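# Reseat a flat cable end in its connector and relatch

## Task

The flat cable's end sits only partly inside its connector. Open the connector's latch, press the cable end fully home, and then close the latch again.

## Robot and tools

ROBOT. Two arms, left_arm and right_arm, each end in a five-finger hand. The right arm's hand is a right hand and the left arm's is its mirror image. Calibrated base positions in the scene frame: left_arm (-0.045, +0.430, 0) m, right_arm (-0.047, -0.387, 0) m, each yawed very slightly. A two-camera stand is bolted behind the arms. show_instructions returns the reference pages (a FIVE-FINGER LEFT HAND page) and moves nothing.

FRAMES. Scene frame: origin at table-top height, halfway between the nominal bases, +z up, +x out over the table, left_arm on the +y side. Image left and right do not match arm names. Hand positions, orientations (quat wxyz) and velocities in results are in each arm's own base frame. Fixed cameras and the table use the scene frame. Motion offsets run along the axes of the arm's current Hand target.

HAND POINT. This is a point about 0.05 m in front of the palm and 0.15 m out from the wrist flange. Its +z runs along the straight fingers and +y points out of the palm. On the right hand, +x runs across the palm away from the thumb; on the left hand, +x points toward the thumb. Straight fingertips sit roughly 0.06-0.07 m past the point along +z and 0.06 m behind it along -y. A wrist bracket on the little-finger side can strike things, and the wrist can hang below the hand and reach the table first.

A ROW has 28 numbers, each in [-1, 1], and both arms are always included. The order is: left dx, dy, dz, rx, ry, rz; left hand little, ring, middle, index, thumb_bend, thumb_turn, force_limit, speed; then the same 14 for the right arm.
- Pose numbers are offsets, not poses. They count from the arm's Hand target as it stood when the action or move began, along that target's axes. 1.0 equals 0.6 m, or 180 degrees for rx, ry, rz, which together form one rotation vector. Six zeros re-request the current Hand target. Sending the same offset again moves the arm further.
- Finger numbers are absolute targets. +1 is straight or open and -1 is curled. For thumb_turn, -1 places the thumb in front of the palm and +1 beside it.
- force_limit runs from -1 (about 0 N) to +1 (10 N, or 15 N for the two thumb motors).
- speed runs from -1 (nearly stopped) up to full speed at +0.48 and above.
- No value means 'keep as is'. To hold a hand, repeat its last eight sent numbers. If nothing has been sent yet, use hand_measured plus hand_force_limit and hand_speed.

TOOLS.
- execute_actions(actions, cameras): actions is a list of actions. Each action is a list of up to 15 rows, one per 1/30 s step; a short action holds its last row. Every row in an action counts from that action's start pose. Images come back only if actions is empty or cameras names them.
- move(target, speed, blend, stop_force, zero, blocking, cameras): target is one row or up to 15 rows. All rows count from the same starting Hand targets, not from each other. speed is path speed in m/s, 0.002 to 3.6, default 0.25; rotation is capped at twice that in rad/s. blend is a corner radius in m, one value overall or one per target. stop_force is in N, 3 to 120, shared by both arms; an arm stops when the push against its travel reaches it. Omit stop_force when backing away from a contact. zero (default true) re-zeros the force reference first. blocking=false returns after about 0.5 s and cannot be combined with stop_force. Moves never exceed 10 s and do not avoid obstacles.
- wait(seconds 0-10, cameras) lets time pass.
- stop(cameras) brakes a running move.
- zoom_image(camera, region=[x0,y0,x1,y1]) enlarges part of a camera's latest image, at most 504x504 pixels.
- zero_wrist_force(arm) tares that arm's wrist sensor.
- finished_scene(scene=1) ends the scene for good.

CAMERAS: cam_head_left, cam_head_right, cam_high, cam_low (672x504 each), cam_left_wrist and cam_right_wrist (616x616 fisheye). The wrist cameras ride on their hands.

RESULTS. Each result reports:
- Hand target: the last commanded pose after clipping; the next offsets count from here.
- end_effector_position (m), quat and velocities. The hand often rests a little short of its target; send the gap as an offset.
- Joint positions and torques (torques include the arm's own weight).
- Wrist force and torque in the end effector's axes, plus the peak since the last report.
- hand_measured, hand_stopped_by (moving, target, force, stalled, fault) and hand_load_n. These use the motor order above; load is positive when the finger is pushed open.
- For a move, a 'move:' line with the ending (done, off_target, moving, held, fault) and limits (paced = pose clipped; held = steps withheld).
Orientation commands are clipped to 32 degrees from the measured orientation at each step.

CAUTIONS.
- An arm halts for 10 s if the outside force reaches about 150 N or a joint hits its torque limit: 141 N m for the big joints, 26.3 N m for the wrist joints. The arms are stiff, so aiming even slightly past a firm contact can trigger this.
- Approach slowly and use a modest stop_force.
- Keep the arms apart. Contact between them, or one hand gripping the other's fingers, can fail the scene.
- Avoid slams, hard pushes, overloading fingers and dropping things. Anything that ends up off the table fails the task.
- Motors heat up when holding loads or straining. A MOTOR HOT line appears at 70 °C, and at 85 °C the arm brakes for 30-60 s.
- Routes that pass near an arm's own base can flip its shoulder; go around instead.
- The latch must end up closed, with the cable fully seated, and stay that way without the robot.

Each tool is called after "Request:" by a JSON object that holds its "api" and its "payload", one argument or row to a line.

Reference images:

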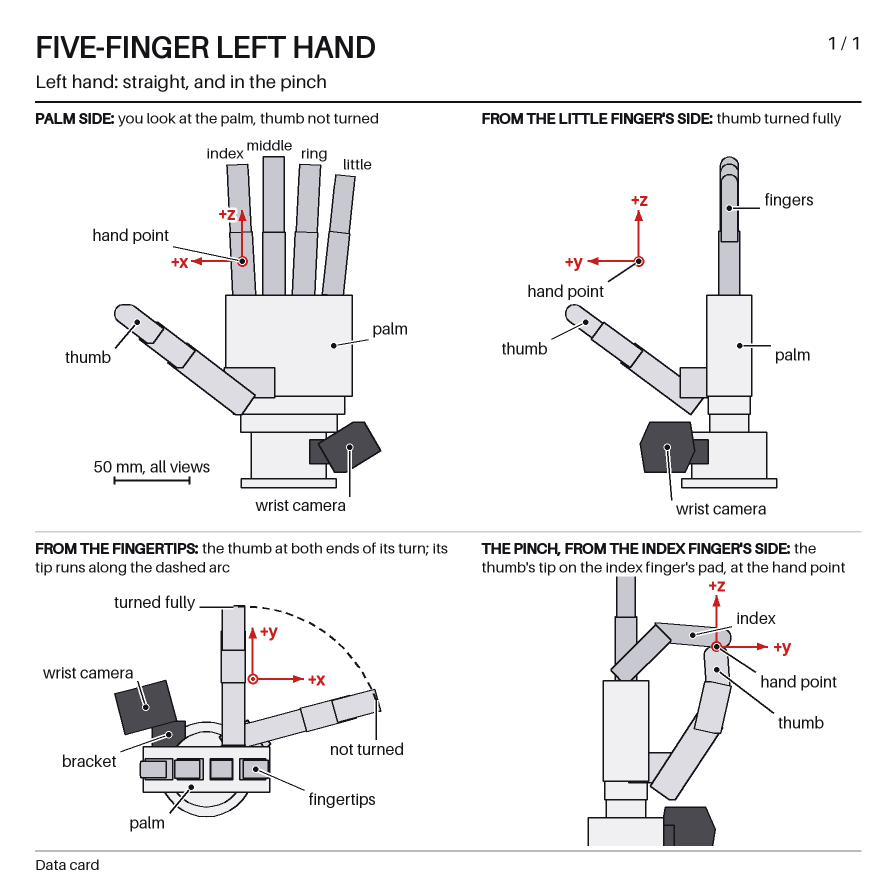

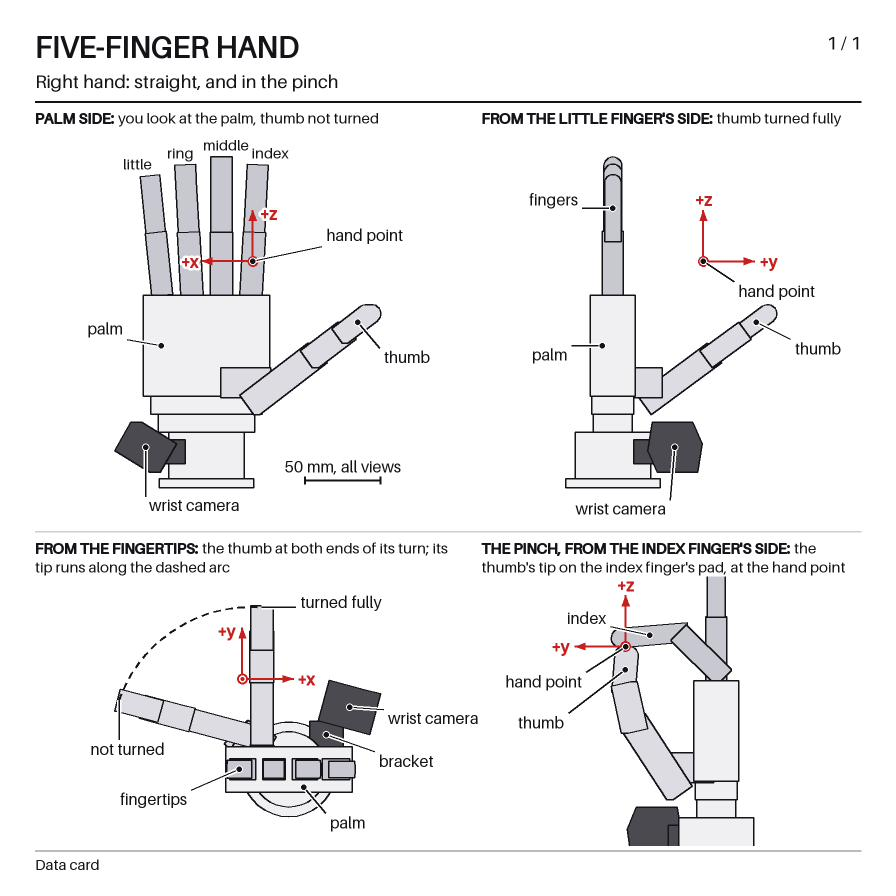

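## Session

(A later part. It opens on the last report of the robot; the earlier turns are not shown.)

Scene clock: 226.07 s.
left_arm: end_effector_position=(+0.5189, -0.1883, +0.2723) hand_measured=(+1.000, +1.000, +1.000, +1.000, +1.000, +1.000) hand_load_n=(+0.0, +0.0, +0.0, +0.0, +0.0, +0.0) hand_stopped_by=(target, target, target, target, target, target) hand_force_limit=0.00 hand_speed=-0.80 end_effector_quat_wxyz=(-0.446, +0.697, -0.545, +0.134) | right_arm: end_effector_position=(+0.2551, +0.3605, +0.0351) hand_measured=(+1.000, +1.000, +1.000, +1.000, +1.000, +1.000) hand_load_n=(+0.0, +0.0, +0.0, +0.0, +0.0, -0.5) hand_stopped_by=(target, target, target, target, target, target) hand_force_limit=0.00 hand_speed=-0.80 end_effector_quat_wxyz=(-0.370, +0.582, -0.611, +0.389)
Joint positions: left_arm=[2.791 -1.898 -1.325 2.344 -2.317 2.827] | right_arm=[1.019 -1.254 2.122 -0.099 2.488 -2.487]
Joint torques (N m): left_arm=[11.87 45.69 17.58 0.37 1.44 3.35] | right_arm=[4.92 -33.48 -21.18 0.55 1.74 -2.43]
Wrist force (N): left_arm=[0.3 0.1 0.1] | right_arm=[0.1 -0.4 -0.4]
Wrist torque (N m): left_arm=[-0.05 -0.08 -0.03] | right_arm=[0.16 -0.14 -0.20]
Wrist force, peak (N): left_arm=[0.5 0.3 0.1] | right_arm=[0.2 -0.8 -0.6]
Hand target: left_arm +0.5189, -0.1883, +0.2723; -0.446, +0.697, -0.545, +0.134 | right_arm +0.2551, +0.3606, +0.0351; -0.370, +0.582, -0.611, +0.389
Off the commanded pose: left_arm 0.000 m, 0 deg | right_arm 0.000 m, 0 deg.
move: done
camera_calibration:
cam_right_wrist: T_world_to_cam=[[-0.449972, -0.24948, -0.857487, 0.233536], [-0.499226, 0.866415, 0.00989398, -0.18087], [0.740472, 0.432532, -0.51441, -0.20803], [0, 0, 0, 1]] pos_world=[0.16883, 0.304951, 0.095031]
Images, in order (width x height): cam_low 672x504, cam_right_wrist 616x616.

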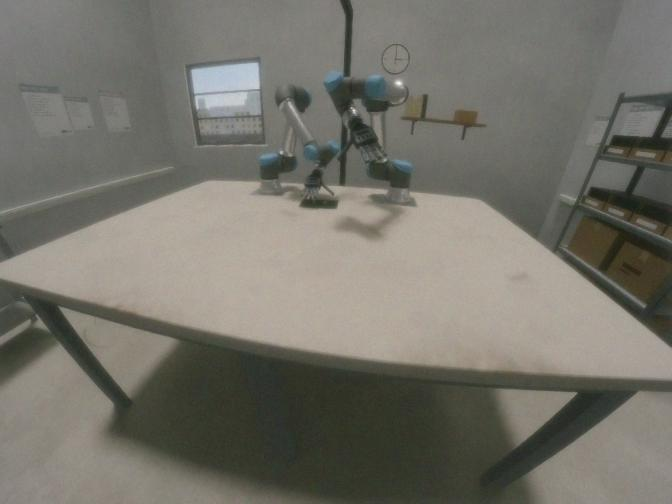

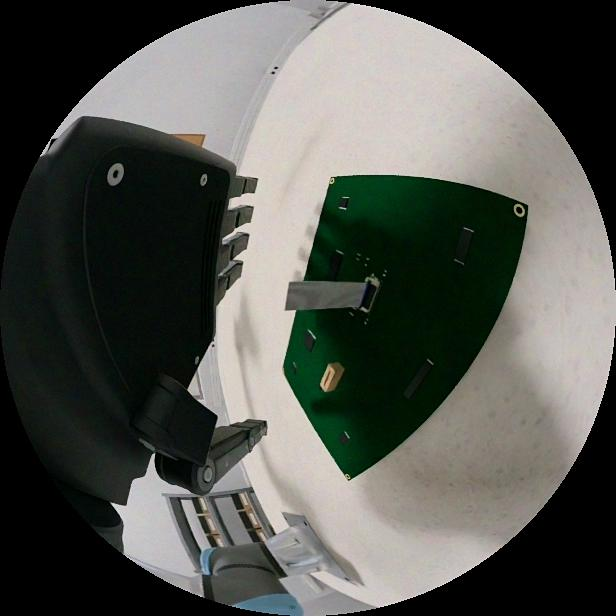

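Request:
{"api": "move", "payload": {
  "target": [
    [0.1945, 0.4138, -0.3047, 0.1352, 0.5573, 0.2548, 1, 1, 1, 1, 1, 1, 0, -0.8, 0.25, -0.0857, -0.1318, 0, 0, 0, 1, 1, 1, 1, 1, 1, 0, -0.8],
    [0.3855, 0.5995, -0.3137, 0.1352, 0.5573, 0.2548, 1, 1, 1, 1, 1, 1, 0, -0.8, 0.25, -0.0857, -0.1318, 0, 0, 0, 1, 1, 1, 1, 1, 1, 0, -0.8]
  ],
  "speed": [0.3, 0.12],
  "cameras": ["all"]
}}

Scene clock: 279.53 s.
left_arm: end_effector_position=(+0.2477, -0.4841, +0.0331) hand_measured=(+1.000, +1.000, +1.000, +1.000, +1.000, +1.000) hand_load_n=(+0.0, +0.0, +0.0, +0.0, +0.0, +0.0) hand_stopped_by=(target, target, target, target, target, target) hand_force_limit=0.00 hand_speed=-0.80 end_effector_quat_wxyz=(+0.014, -0.021, +0.843, -0.537) | right_arm: end_effector_position=(+0.1980, +0.2132, +0.1152) hand_measured=(+1.000, +1.000, +1.000, +1.000, +1.000, +1.000) hand_load_n=(+0.0, +0.0, -0.5, +0.0, +0.0, +0.0) hand_stopped_by=(target, target, target, target, target, target) hand_force_limit=0.00 hand_speed=-0.80 end_effector_quat_wxyz=(-0.370, +0.582, -0.611, +0.389)
Joint positions: left_arm=[2.682 -1.976 -1.988 3.201 -0.66 3.789] | right_arm=[0.829 -1.892 2.456 0.066 2.342 -2.671]
Joint torques (N m): left_arm=[-4.3 27.48 7.38 0.5 2.04 0.94] | right_arm=[9.53 8.9 -26.23 1.77 2.24 3.04]
Wrist force (N): left_arm=[0.0 0.7 -0.6] | right_arm=[0.3 -0.5 -0.2]
Wrist torque (N m): left_arm=[0.05 0.00 -0.12] | right_arm=[0.13 -0.14 -0.05]
Wrist force, peak (N): left_arm=[-0.6 -0.6 -1.6] | right_arm=[0.8 -0.7 -0.7]
Hand target: left_arm +0.2476, -0.4841, +0.0330; +0.014, -0.021, +0.843, -0.537 | right_arm +0.1980, +0.2132, +0.1152; -0.370, +0.582, -0.611, +0.389
Off the commanded pose: left_arm 0.000 m, 0 deg | right_arm 0.000 m, 0 deg.
move: done
camera_calibration:
cam_left_wrist: T_world_to_cam=[[-0.259619, -0.409269, 0.874698, -0.161137], [-0.872499, 0.487644, -0.0307994, 0.462849], [-0.413936, -0.77117, -0.483688, -0.137348], [0, 0, 0, 1]] pos_world=[0.305147, -0.397572, 0.0887681]
cam_right_wrist: T_world_to_cam=[[-0.449791, -0.249307, -0.857633, 0.239756], [-0.499266, 0.866391, 0.00999043, -0.0825539], [0.740555, 0.432681, -0.514165, -0.0609081], [0, 0, 0, 1]] pos_world=[0.11173, 0.157651, 0.175131]

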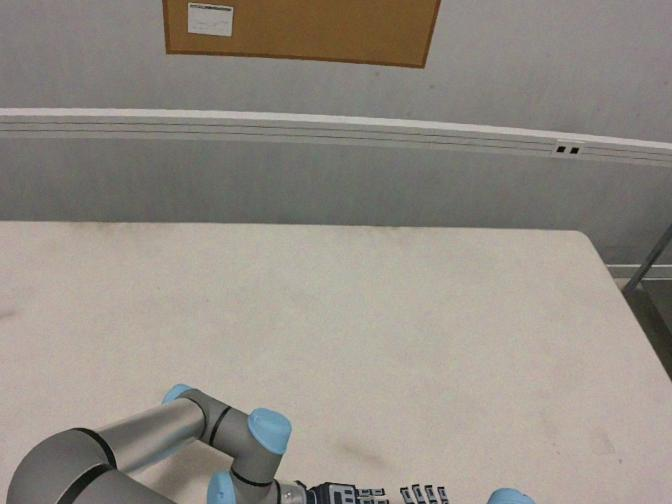

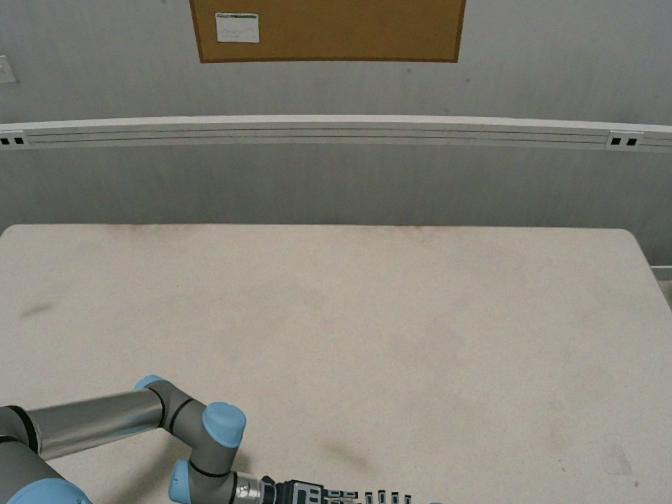

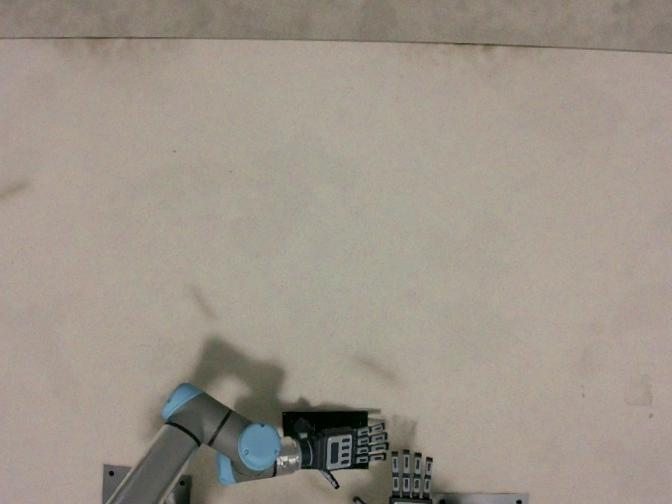

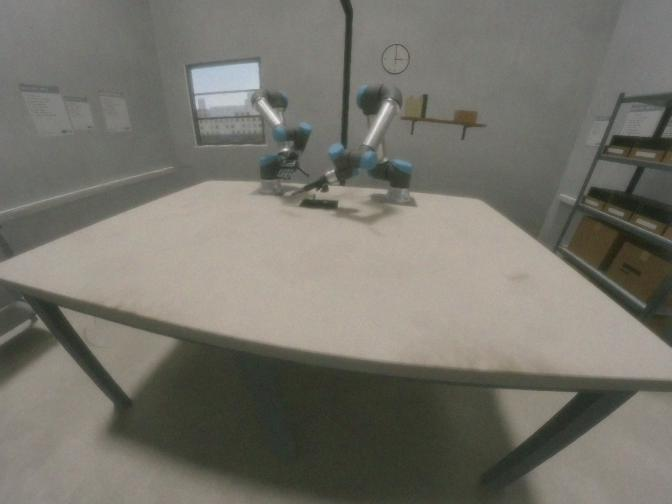

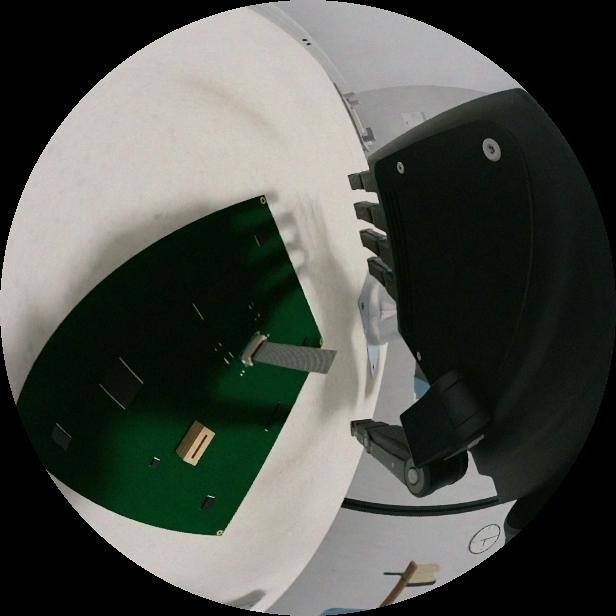

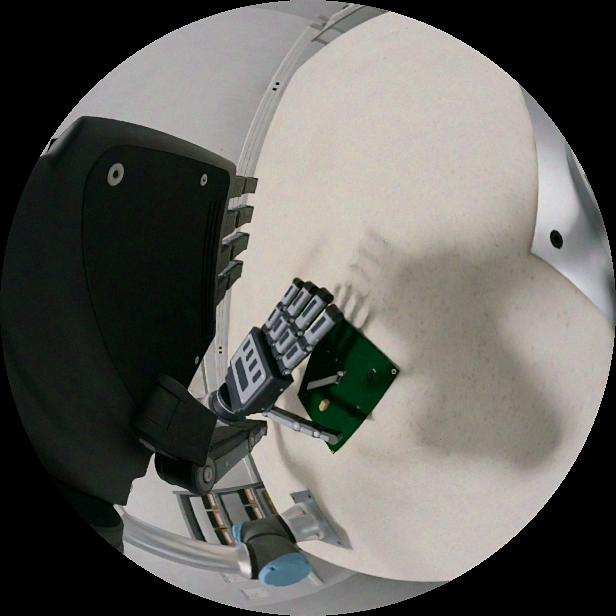

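Request:
{"api": "zoom_image", "payload": {
  "camera": "cam_left_wrist",
  "region": [230, 320, 290, 380]
}}

Request:
{"api": "zoom_image", "payload": {
  "camera": "cam_left_wrist",
  "region": [210, 290, 350, 410]
}}

Scaled by 8.400 from the camera's 616x616 image, which has a finer 880x880 frame.

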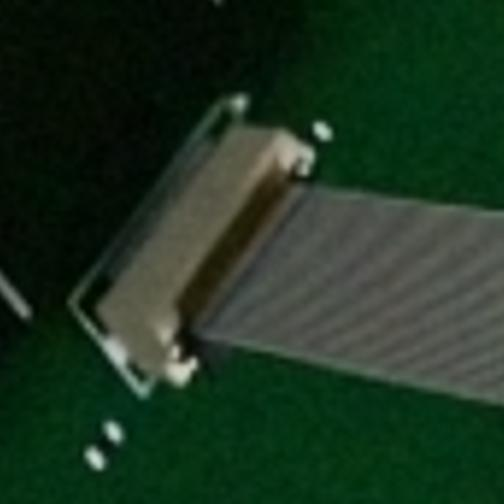

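Scaled by 3.600 from the camera's 616x616 image, which has a finer 880x880 frame.

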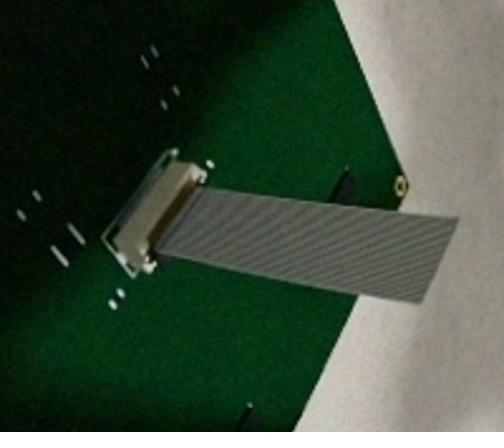

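Request:
{"api": "move", "payload": {
  "target": [
    [-0.05, -0.0404, -0.3867, 0, 0, 0, 1, 1, 1, 1, 1, 1, 0, -0.8, 0, 0, 0, 0, 0, 0, 1, 1, 1, 1, 1, 1, 0, -0.8],
    [-0.05, -0.0404, -0.3867, 0, 0, 0, 1, 1, 1, 1, 1, 1, 0, -0.8, -0.2687, 0, -0.0187, 0.111, 0, 0, 1, 1, 1, 1, 1, 1, 0, -0.8],
    [-0.05, -0.0404, -0.3867, 0, 0, 0, 1, 1, 1, 1, 1, 1, 0, -0.8, -0.2687, 0.098, 0.1338, 0.111, 0, 0, 1, 1, 1, 1, 1, 1, 0, -0.8]
  ],
  "speed": [0.2, 0.2, 0.08],
  "cameras": ["all"]
}}

Scene clock: 348.80 s.
left_arm: end_effector_position=(+0.2674, -0.2829, +0.1533) hand_measured=(+1.000, +1.000, +1.000, +1.000, +1.000, +1.000) hand_load_n=(+0.0, +0.0, +0.0, +0.0, +0.0, +0.0) hand_stopped_by=(target, target, target, target, target, target) hand_force_limit=0.00 hand_speed=-0.80 end_effector_quat_wxyz=(+0.014, -0.021, +0.843, -0.537) | right_arm: end_effector_position=(+0.2536, +0.3717, +0.0279) hand_measured=(+1.000, +1.000, +1.000, +1.000, +1.000, +1.000) hand_load_n=(+0.0, +0.0, +0.0, +0.0, +0.0, -0.5) hand_stopped_by=(target, target, target, target, target, target) hand_force_limit=0.00 hand_speed=-0.80 end_effector_quat_wxyz=(-0.466, +0.509, -0.534, +0.489)
Joint positions: left_arm=[3.331 -1.807 -2.168 2.116 -0.458 5.031] | right_arm=[1.16 -1.166 2.25 -0.84 2.769 -2.914]
Joint torques (N m): left_arm=[10.17 33.64 24.39 -1.13 -0.48 -2.38] | right_arm=[4.84 -32.37 -17.79 -1.13 0.5 3.03]
Wrist force (N): left_arm=[-0.3 0.1 -0.6] | right_arm=[0.1 -0.4 0.0]
Wrist torque (N m): left_arm=[-0.08 -0.02 -0.05] | right_arm=[0.16 -0.18 -0.02]
Wrist force, peak (N): left_arm=[-0.7 -0.2 -2.2] | right_arm=[2.1 -1.1 0.3]
Hand target: left_arm +0.2674, -0.2829, +0.1533; +0.014, -0.021, +0.843, -0.537 | right_arm +0.2536, +0.3719, +0.0279; -0.466, +0.509, -0.534, +0.489
Off the commanded pose: left_arm 0.000 m, 0 deg | right_arm 0.000 m, 0 deg.
move: done
camera_calibration:
cam_left_wrist: T_world_to_cam=[[-0.259507, -0.409246, 0.874742, -0.178744], [-0.872523, 0.487605, -0.0307237, 0.385693], [-0.413955, -0.771206, -0.483613, 0.0840811], [0, 0, 0, 1]] pos_world=[0.324947, -0.196372, 0.208868]
cam_right_wrist: T_world_to_cam=[[-0.130964, -0.265228, -0.95525, 0.157168], [-0.470125, 0.864935, -0.175698, -0.192908], [0.872829, 0.426077, -0.237966, -0.254321], [0, 0, 0, 1]] pos_world=[0.151871, 0.316898, 0.0557217]

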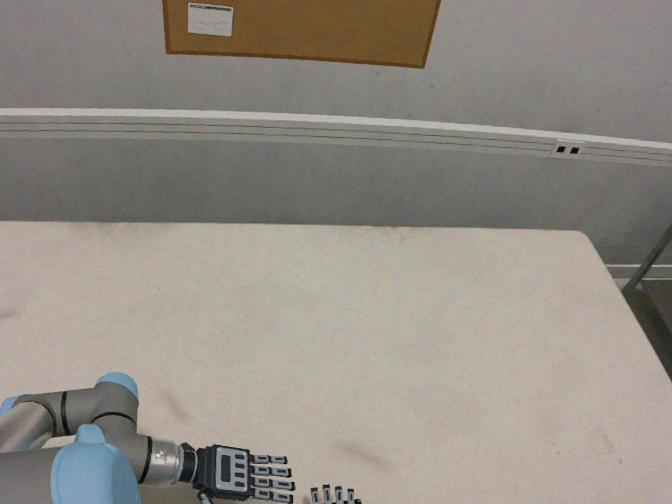

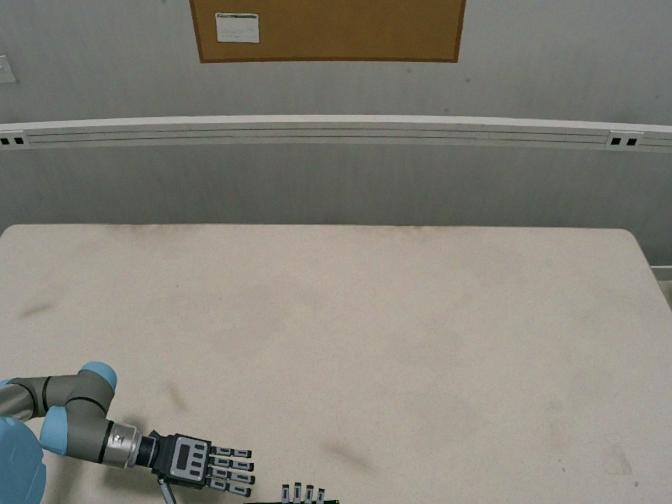

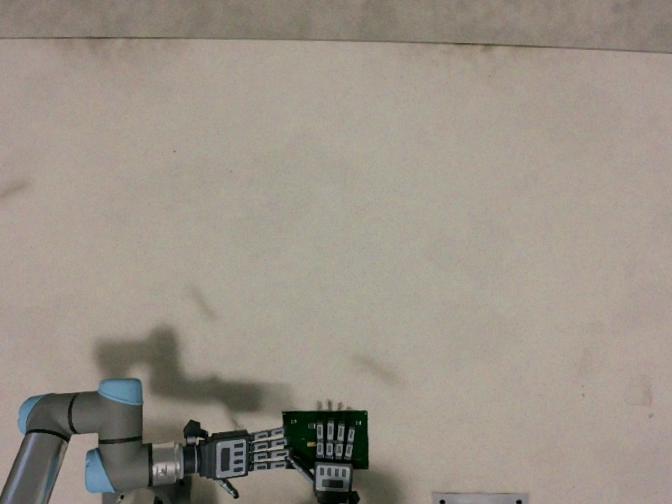

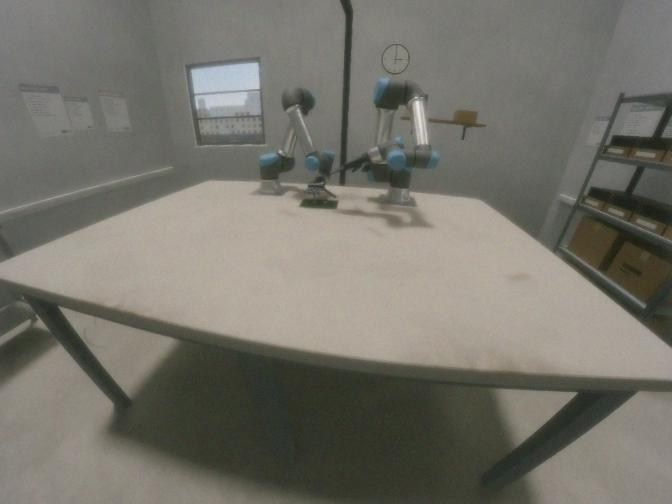

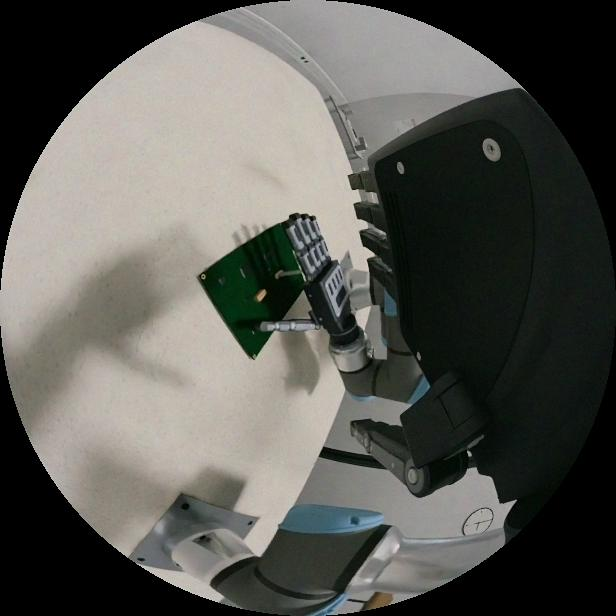

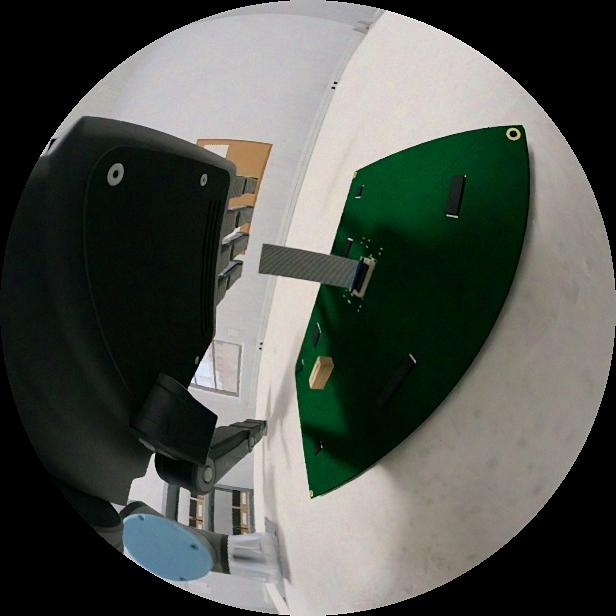

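Request:
{"api": "zoom_image", "payload": {
  "camera": "cam_right_wrist",
  "region": [335, 245, 395, 315]
}}

Request:
{"api": "zoom_image", "payload": {
  "camera": "cam_right_wrist",
  "region": [250, 220, 400, 330]
}}

Scaled by 7.200 from the camera's 616x616 image, which has a finer 880x880 frame.

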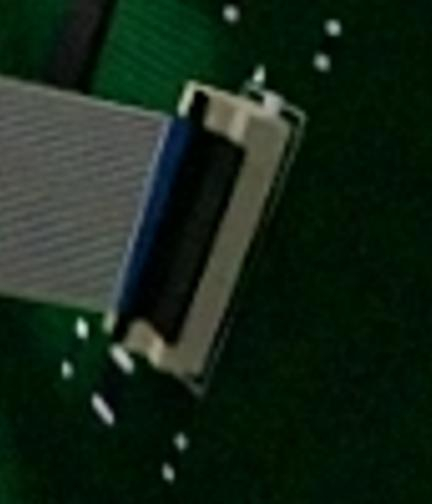

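Scaled by 3.360 from the camera's 616x616 image, which has a finer 880x880 frame.

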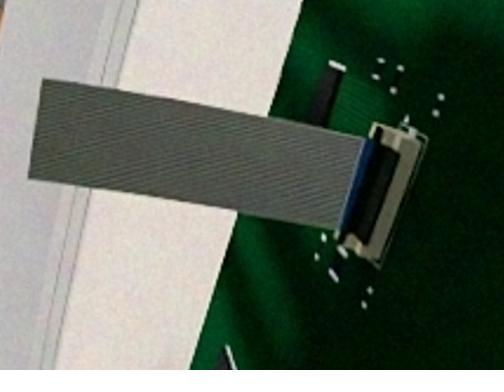

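Request:
{"api": "move", "payload": {
  "target": [0, 0, 0, 0, 0, 0, 1, 1, 1, 1, 1, 1, 0, -0.8, 0, -0.0044, 0.0498, 0, 0, 0, 1, 1, 1, 1, 1, 1, 0, -0.8],
  "speed": 0.08,
  "cameras": ["cam_right_wrist"]
}}

Scene clock: 383.00 s.
left_arm: end_effector_position=(+0.2674, -0.2829, +0.1533) hand_measured=(+1.000, +1.000, +1.000, +1.000, +1.000, +1.000) hand_load_n=(+0.0, +0.0, +0.0, +0.0, +0.0, -0.5) hand_stopped_by=(target, target, target, target, target, target) hand_force_limit=0.00 hand_speed=-0.80 end_effector_quat_wxyz=(+0.014, -0.021, +0.843, -0.537) | right_arm: end_effector_position=(+0.2836, +0.3704, +0.0280) hand_measured=(+1.000, +1.000, +1.000, +1.000, +1.000, +1.000) hand_load_n=(+0.0, -0.5, -0.5, +0.0, +0.0, +0.0) hand_stopped_by=(target, target, target, target, target, target) hand_force_limit=0.00 hand_speed=-0.80 end_effector_quat_wxyz=(-0.466, +0.509, -0.534, +0.489)
Joint positions: left_arm=[3.331 -1.807 -2.168 2.116 -0.458 5.031] | right_arm=[1.075 -1.174 2.259 -0.884 2.687 -2.961]
Joint torques (N m): left_arm=[6.94 32.6 24.15 -1.38 -0.49 -2.43] | right_arm=[-2.92 -23.55 -5.63 1.3 -0.1 3.12]
Wrist force (N): left_arm=[-0.5 0.1 -0.8] | right_arm=[0.4 -0.3 -0.3]
Wrist torque (N m): left_arm=[-0.08 0.01 -0.06] | right_arm=[0.20 -0.23 -0.08]
Wrist force, peak (N): left_arm=[-0.6 0.1 -1.1] | right_arm=[0.7 -0.9 0.4]
Hand target: left_arm +0.2674, -0.2829, +0.1533; +0.014, -0.021, +0.843, -0.537 | right_arm +0.2836, +0.3704, +0.0279; -0.466, +0.509, -0.534, +0.489
Off the commanded pose: left_arm 0.000 m, 0 deg | right_arm 0.000 m, 0 deg.
move: done
camera_calibration:
cam_right_wrist: T_world_to_cam=[[-0.13075, -0.264784, -0.955402, 0.160677], [-0.470103, 0.865008, -0.175397, -0.177706], [0.872873, 0.426205, -0.237576, -0.279997], [0, 0, 0, 1]] pos_world=[0.18187, 0.315597, 0.0558215]
Images, in order (width x height): cam_right_wrist 616x616.

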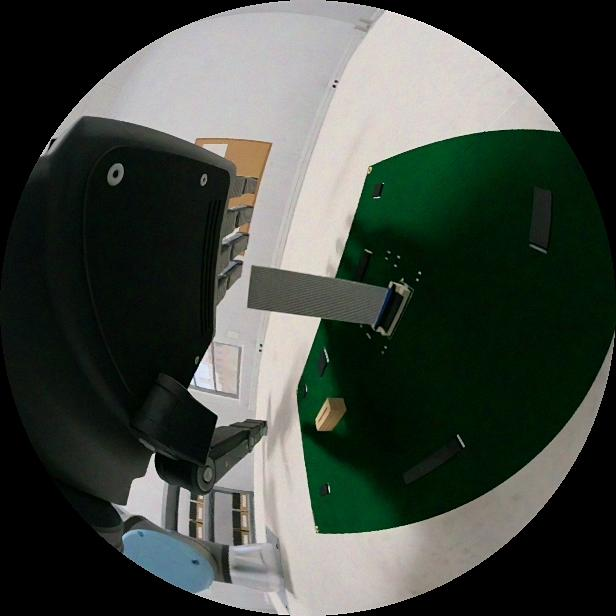

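Request:
{"api": "zoom_image", "payload": {
  "camera": "cam_right_wrist",
  "region": [360, 270, 420, 340]
}}

Request:
{"api": "zoom_image", "payload": {
  "camera": "cam_right_wrist",
  "region": [240, 240, 420, 360]
}}

Scaled by 7.200 from the camera's 616x616 image, which has a finer 880x880 frame.

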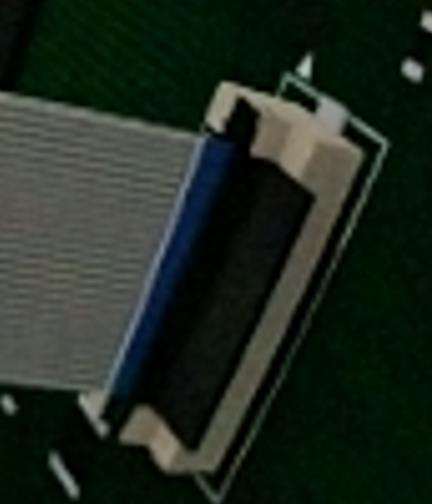

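Scaled by 2.800 from the camera's 616x616 image, which has a finer 880x880 frame.

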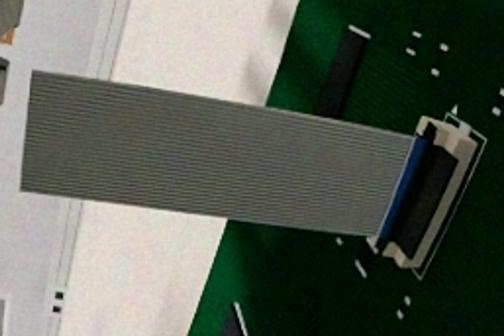

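Request:
{"api": "move", "payload": {
  "target": [
    [-0.1667, -0.0645, -0.1772, 0, 0, 0, 1, 1, 1, 1, 1, 1, 0, -0.8, 0, 0, 0, 0, 0, 0, 1, 1, 1, 1, 1, 1, 0, -0.8],
    [-0.1667, -0.0645, -0.1772, 0, 0, 0, 1, 1, 1, 1, 1, 1, 0, -0.8, -0.0812, 0.0052, -0.0592, 0, 0, 0, 1, 1, 1, 1, 1, 1, 0, -0.8],
    [-0.1667, -0.0645, -0.1772, 0, 0, 0, 1, 1, 1, 1, 1, 1, 0, -0.8, -0.0812, 0.033, -0.0567, 0, 0, 0, 1, 1, 1, 1, 1, 1, 0, -0.8]
  ],
  "speed": [0.25, 0.08, 0.04],
  "cameras": ["cam_right_wrist"]
}}

Scene clock: 543.23 s.
left_arm: end_effector_position=(+0.3633, -0.1980, +0.2334) hand_measured=(+1.000, +1.000, +1.000, +1.000, +1.000, +1.000) hand_load_n=(+0.0, +0.0, +0.0, +0.0, +0.0, -0.5) hand_stopped_by=(target, target, target, target, target, target) hand_force_limit=0.00 hand_speed=-0.80 end_effector_quat_wxyz=(+0.014, -0.021, +0.843, -0.537) | right_arm: end_effector_position=(+0.2503, +0.4208, +0.0111) hand_measured=(+1.000, +1.000, +1.000, +1.000, +1.000, +1.000) hand_load_n=(+0.0, +0.0, -0.5, +0.0, +0.0, +0.0) hand_stopped_by=(target, target, target, target, target, target) hand_force_limit=0.00 hand_speed=-0.80 end_effector_quat_wxyz=(-0.466, +0.509, -0.534, +0.489) end_effector_velocity=(+0.000, +0.000, +0.001) end_effector_angular_velocity=(+0.000, +0.001, +0.001)
Joint positions: left_arm=[3.508 -1.87 -1.898 1.611 -0.533 5.369] | right_arm=[1.22 -1.043 2.098 -0.767 2.827 -2.868]
Joint velocities: left_arm=[within noise] | right_arm=[0 -0.004 -0.001 0.005 -0.001 0]
Joint torques (N m): left_arm=[9.7 39.18 27.06 -2.37 3.49 3.37] | right_arm=[-9.34 -44.35 -2.64 1.76 0.91 -2.54]
Wrist force (N): left_arm=[0.0 0.4 -0.6] | right_arm=[0.1 -0.8 -0.3]
Wrist torque (N m): left_arm=[0.01 -0.07 0.05] | right_arm=[0.13 -0.17 -0.06]
Wrist force, peak (N): left_arm=[-1.3 -0.1 -2.2] | right_arm=[1.2 -0.5 0.3]
Hand target: left_arm +0.3633, -0.1980, +0.2334; +0.014, -0.021, +0.843, -0.537 | right_arm +0.2504, +0.4208, +0.0112; -0.466, +0.509, -0.534, +0.489
Off the commanded pose: left_arm 0.000 m, 0 deg | right_arm 0.000 m, 0 deg.
move: done
camera_calibration:
cam_right_wrist: T_world_to_cam=[[-0.130843, -0.264977, -0.955336, 0.153617], [-0.470266, 0.864901, -0.175486, -0.239807], [0.872771, 0.426301, -0.237776, -0.276526], [0, 0, 0, 1]] pos_world=[0.14867, 0.365997, 0.0389216]
Images, in order (width x height): cam_right_wrist 616x616.

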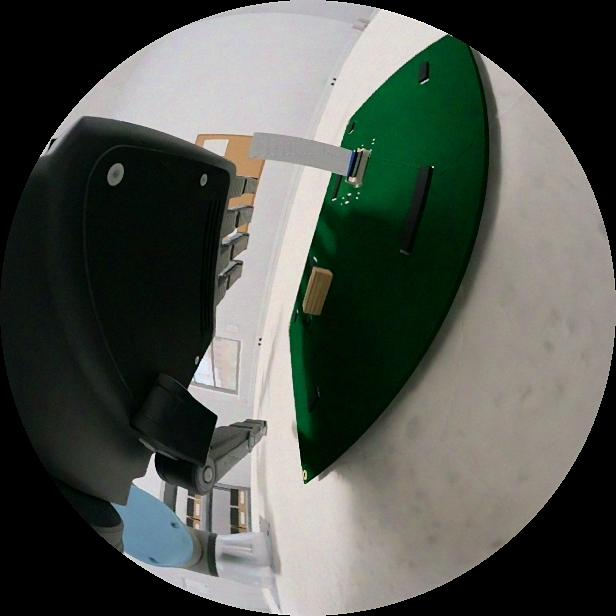

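Request:
{"api": "zoom_image", "payload": {
  "camera": "cam_right_wrist",
  "region": [335, 140, 385, 195]
}}

Request:
{"api": "zoom_image", "payload": {
  "camera": "cam_right_wrist",
  "region": [240, 110, 390, 210]
}}

Scaled by 9.164 from the camera's 616x616 image, which has a finer 880x880 frame.

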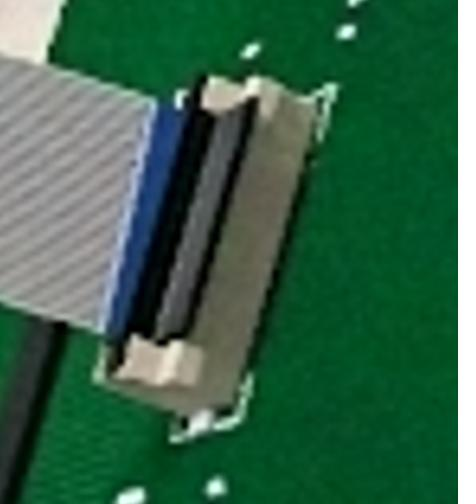

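Scaled by 3.360 from the camera's 616x616 image, which has a finer 880x880 frame.

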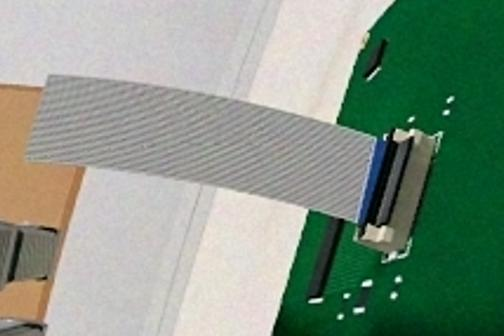

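Request:
{"api": "move", "payload": {
  "target": [
    [0, 0, 0, 0, 0, 0, 1, 1, 1, 1, 1, 1, 0, -0.8, -0.029, -0.0075, 0.0703, 0, 0.2214, 0.0194, 1, 1, 1, 1, 1, 1, 0, -0.8],
    [0, 0, 0, 0, 0, 0, 1, 1, 1, 1, 1, 1, 0, -0.8, 0.0732, -0.0135, 0.1393, 0, 0.2214, 0.0194, 1, 1, 1, 1, 1, 1, 0, -0.8]
  ],
  "speed": [0.15, 0.08],
  "cameras": ["cam_right_wrist", "cam_high"]
}}

Scene clock: 610.30 s.
left_arm: end_effector_position=(+0.3633, -0.1980, +0.2334) hand_measured=(+1.000, +1.000, +1.000, +1.000, +1.000, +1.000) hand_load_n=(+0.0, -0.5, +0.0, +0.0, +0.0, -0.5) hand_stopped_by=(target, target, target, target, target, target) hand_force_limit=0.00 hand_speed=-0.80 end_effector_quat_wxyz=(+0.014, -0.021, +0.843, -0.537) | right_arm: end_effector_position=(+0.2684, +0.4272, +0.0119) hand_measured=(+1.000, +1.000, +1.000, +1.000, +1.000, +1.000) hand_load_n=(+0.0, +0.0, +0.0, +0.0, +0.0, +0.0) hand_stopped_by=(target, target, target, target, target, target) hand_force_limit=0.00 hand_speed=-0.80 end_effector_quat_wxyz=(+0.410, -0.434, +0.584, -0.550)
Joint positions: left_arm=[3.508 -1.87 -1.898 1.611 -0.533 5.369] | right_arm=[1.232 -0.8 1.743 -0.06 3.066 -2.258]
Joint torques (N m): left_arm=[9.46 39.41 27.04 -1.3 3.49 3.27] | right_arm=[0.69 -56.23 -2.61 -0.01 0.03 -2.58]
Wrist force (N): left_arm=[0.1 0.5 -0.7] | right_arm=[0.4 -0.3 0.4]
Wrist torque (N m): left_arm=[0.03 -0.08 0.05] | right_arm=[0.19 -0.24 0.05]
Wrist force, peak (N): left_arm=[0.1 0.6 -0.9] | right_arm=[1.9 0.7 1.2]
Hand target: left_arm +0.3633, -0.1980, +0.2334; +0.014, -0.021, +0.843, -0.537 | right_arm +0.2684, +0.4271, +0.0119; +0.410, -0.434, +0.584, -0.550 (not the last commanded pose)
Off the commanded pose: left_arm 0.000 m, 0 deg | right_arm 0.084 m, 26 deg.
move: held (right_arm; a check stopped the path); path passed 0 of 2 targets; limits=held
pose unreachable (right arm): on one or more control steps of this call, first in action 0 (counted from 0), this arm could not follow its commanded pose, so it was not sent that pose on those steps. It may still have moved: this result reports where it is.
cause: moving toward the commanded pose would bring a part of the arm too close to another arm (a part of this arm just beyond joint 4 (wrist 1) and a part of the left arm just beyond its joint 2 (shoulder lift), 8 mm apart when this arm was first held).
camera_calibration:
cam_right_wrist: T_world_to_cam=[[-0.162978, -0.232157, -0.958927, 0.153075], [-0.243714, 0.951276, -0.188884, -0.334178], [0.956055, 0.20292, -0.211617, -0.222072], [0, 0, 0, 1]] pos_world=[0.155817, 0.398496, 0.0366725]
Images, in order (width x height): cam_high 672x504, cam_right_wrist 616x616.

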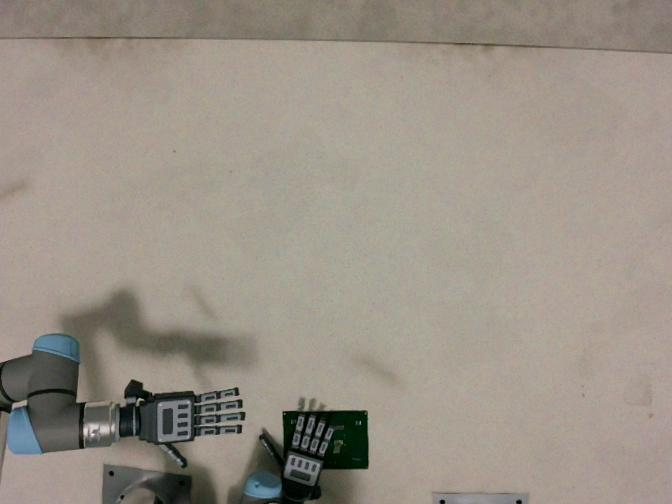

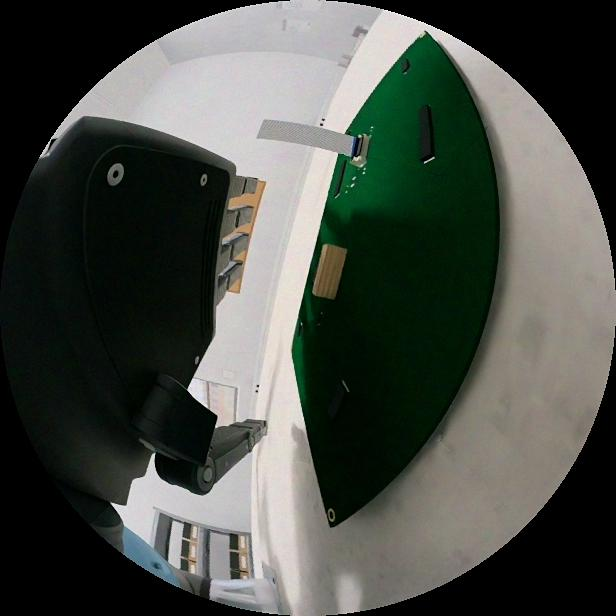

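Request:
{"api": "zoom_image", "payload": {
  "camera": "cam_right_wrist",
  "region": [335, 120, 385, 175]
}}

Scaled by 9.164 from the camera's 616x616 image, which has a finer 880x880 frame.

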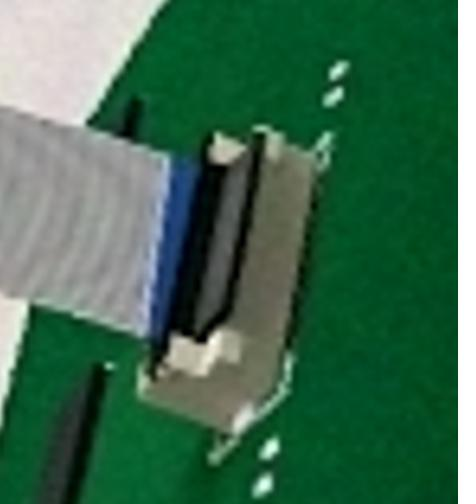

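Request:
{"api": "move", "payload": {
  "target": [
    [0, 0, 0, 0, 0, 0, 1, 1, 1, 1, 1, 1, 0, -0.8, 0, -0.2328, -0.0138, 0, 0, 0, -1, -1, -1, 1, 1, 1, -0.5, 0],
    [0, 0, 0, 0, 0, 0, 1, 1, 1, 1, 1, 1, 0, -0.8, 0.0893, -0.3048, -0.1538, -0.2913, 0.1876, 0.4120, -1, -1, -1, 1, 1, 1, -0.5, 0]
  ],
  "speed": [0.2, 0.3],
  "cameras": ["cam_right_wrist", "cam_high", "cam_low", "cam_left_wrist"]
}}

Scene clock: 737.10 s.
left_arm: end_effector_position=(+0.3633, -0.1980, +0.2334) hand_measured=(+1.000, +1.000, +1.000, +1.000, +1.000, +1.000) hand_load_n=(+0.0, +0.0, +0.0, +0.0, +0.0, -0.5) hand_stopped_by=(target, target, target, target, target, target) hand_force_limit=0.00 hand_speed=-0.80 end_effector_quat_wxyz=(+0.014, -0.021, +0.843, -0.537) | right_arm: end_effector_position=(+0.1750, +0.3988, +0.1998) hand_measured=(-1.000, -1.000, -1.000, +1.000, +1.000, +1.000) hand_load_n=(+0.5, +0.0, +0.0, +0.0, +0.0, +0.0) hand_stopped_by=(target, target, target, target, target, target) hand_force_limit=-0.50 hand_speed=0.00 end_effector_quat_wxyz=(+0.259, +0.024, +0.966, -0.007)
Joint positions: left_arm=[3.508 -1.87 -1.898 1.611 -0.533 5.369] | right_arm=[1.118 -1.43 1.851 0.927 2.05 -0.458]
Joint torques (N m): left_arm=[9.51 39.07 27.25 -1.34 3.31 3.15] | right_arm=[10.31 -23.56 -21.85 2.11 -0.36 0.08]
Wrist force (N): left_arm=[0.1 0.5 -0.6] | right_arm=[-0.5 0.6 0.1]
Wrist torque (N m): left_arm=[0.03 -0.08 0.05] | right_arm=[0.08 -0.11 0.09]
Wrist force, peak (N): left_arm=[0.0 0.7 -0.9] | right_arm=[0.4 -2.7 0.0]
Hand target: left_arm +0.3633, -0.1980, +0.2334; +0.014, -0.021, +0.843, -0.537 | right_arm +0.1749, +0.3989, +0.1998; +0.259, +0.024, +0.966, -0.007
Off the commanded pose: left_arm 0.000 m, 0 deg | right_arm 0.000 m, 0 deg.
move: done
camera_calibration:
cam_left_wrist: T_world_to_cam=[[-0.259507, -0.409246, 0.874742, -0.189205], [-0.872523, 0.487605, -0.0307237, 0.430344], [-0.413955, -0.771206, -0.483613, 0.227951], [0, 0, 0, 1]] pos_world=[0.420747, -0.111472, 0.288968]
cam_right_wrist: T_world_to_cam=[[-0.203237, 0.973239, -0.10724, -0.332455], [0.490839, 0.19604, 0.848908, -0.329221], [0.847214, 0.119892, -0.517547, 0.0260688], [0, 0, 0, 1]] pos_world=[0.071942, 0.384973, 0.257318]
Images, in order (width x height): cam_high 672x504, cam_low 672x504, cam_left_wrist 616x616, cam_right_wrist 616x616.

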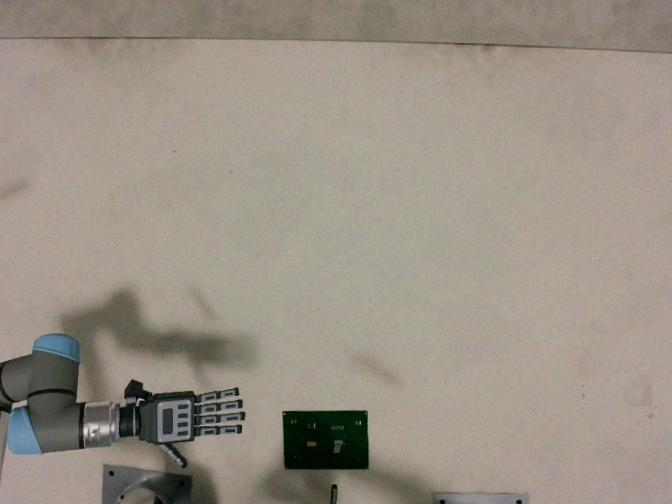

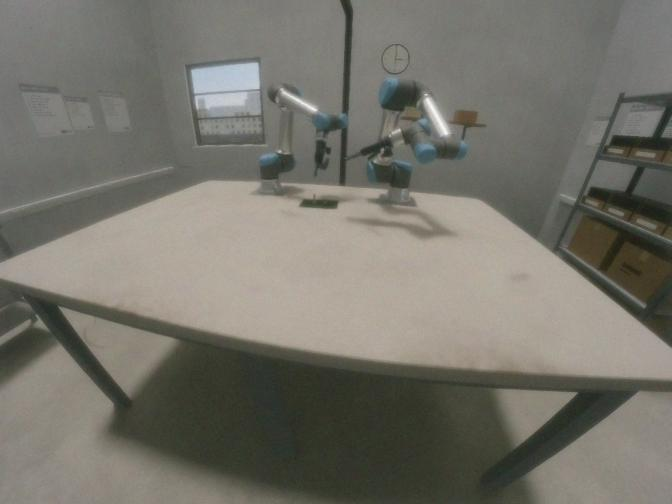

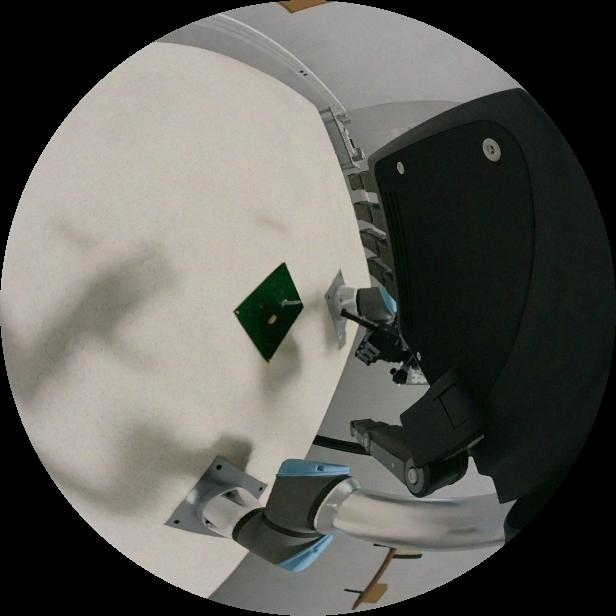

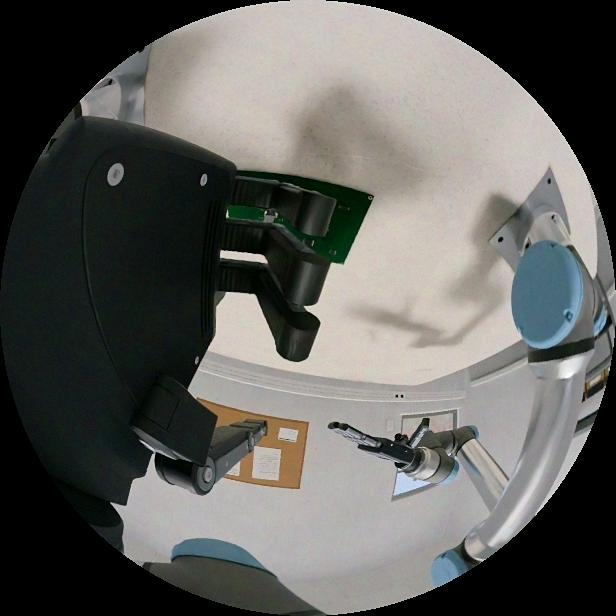

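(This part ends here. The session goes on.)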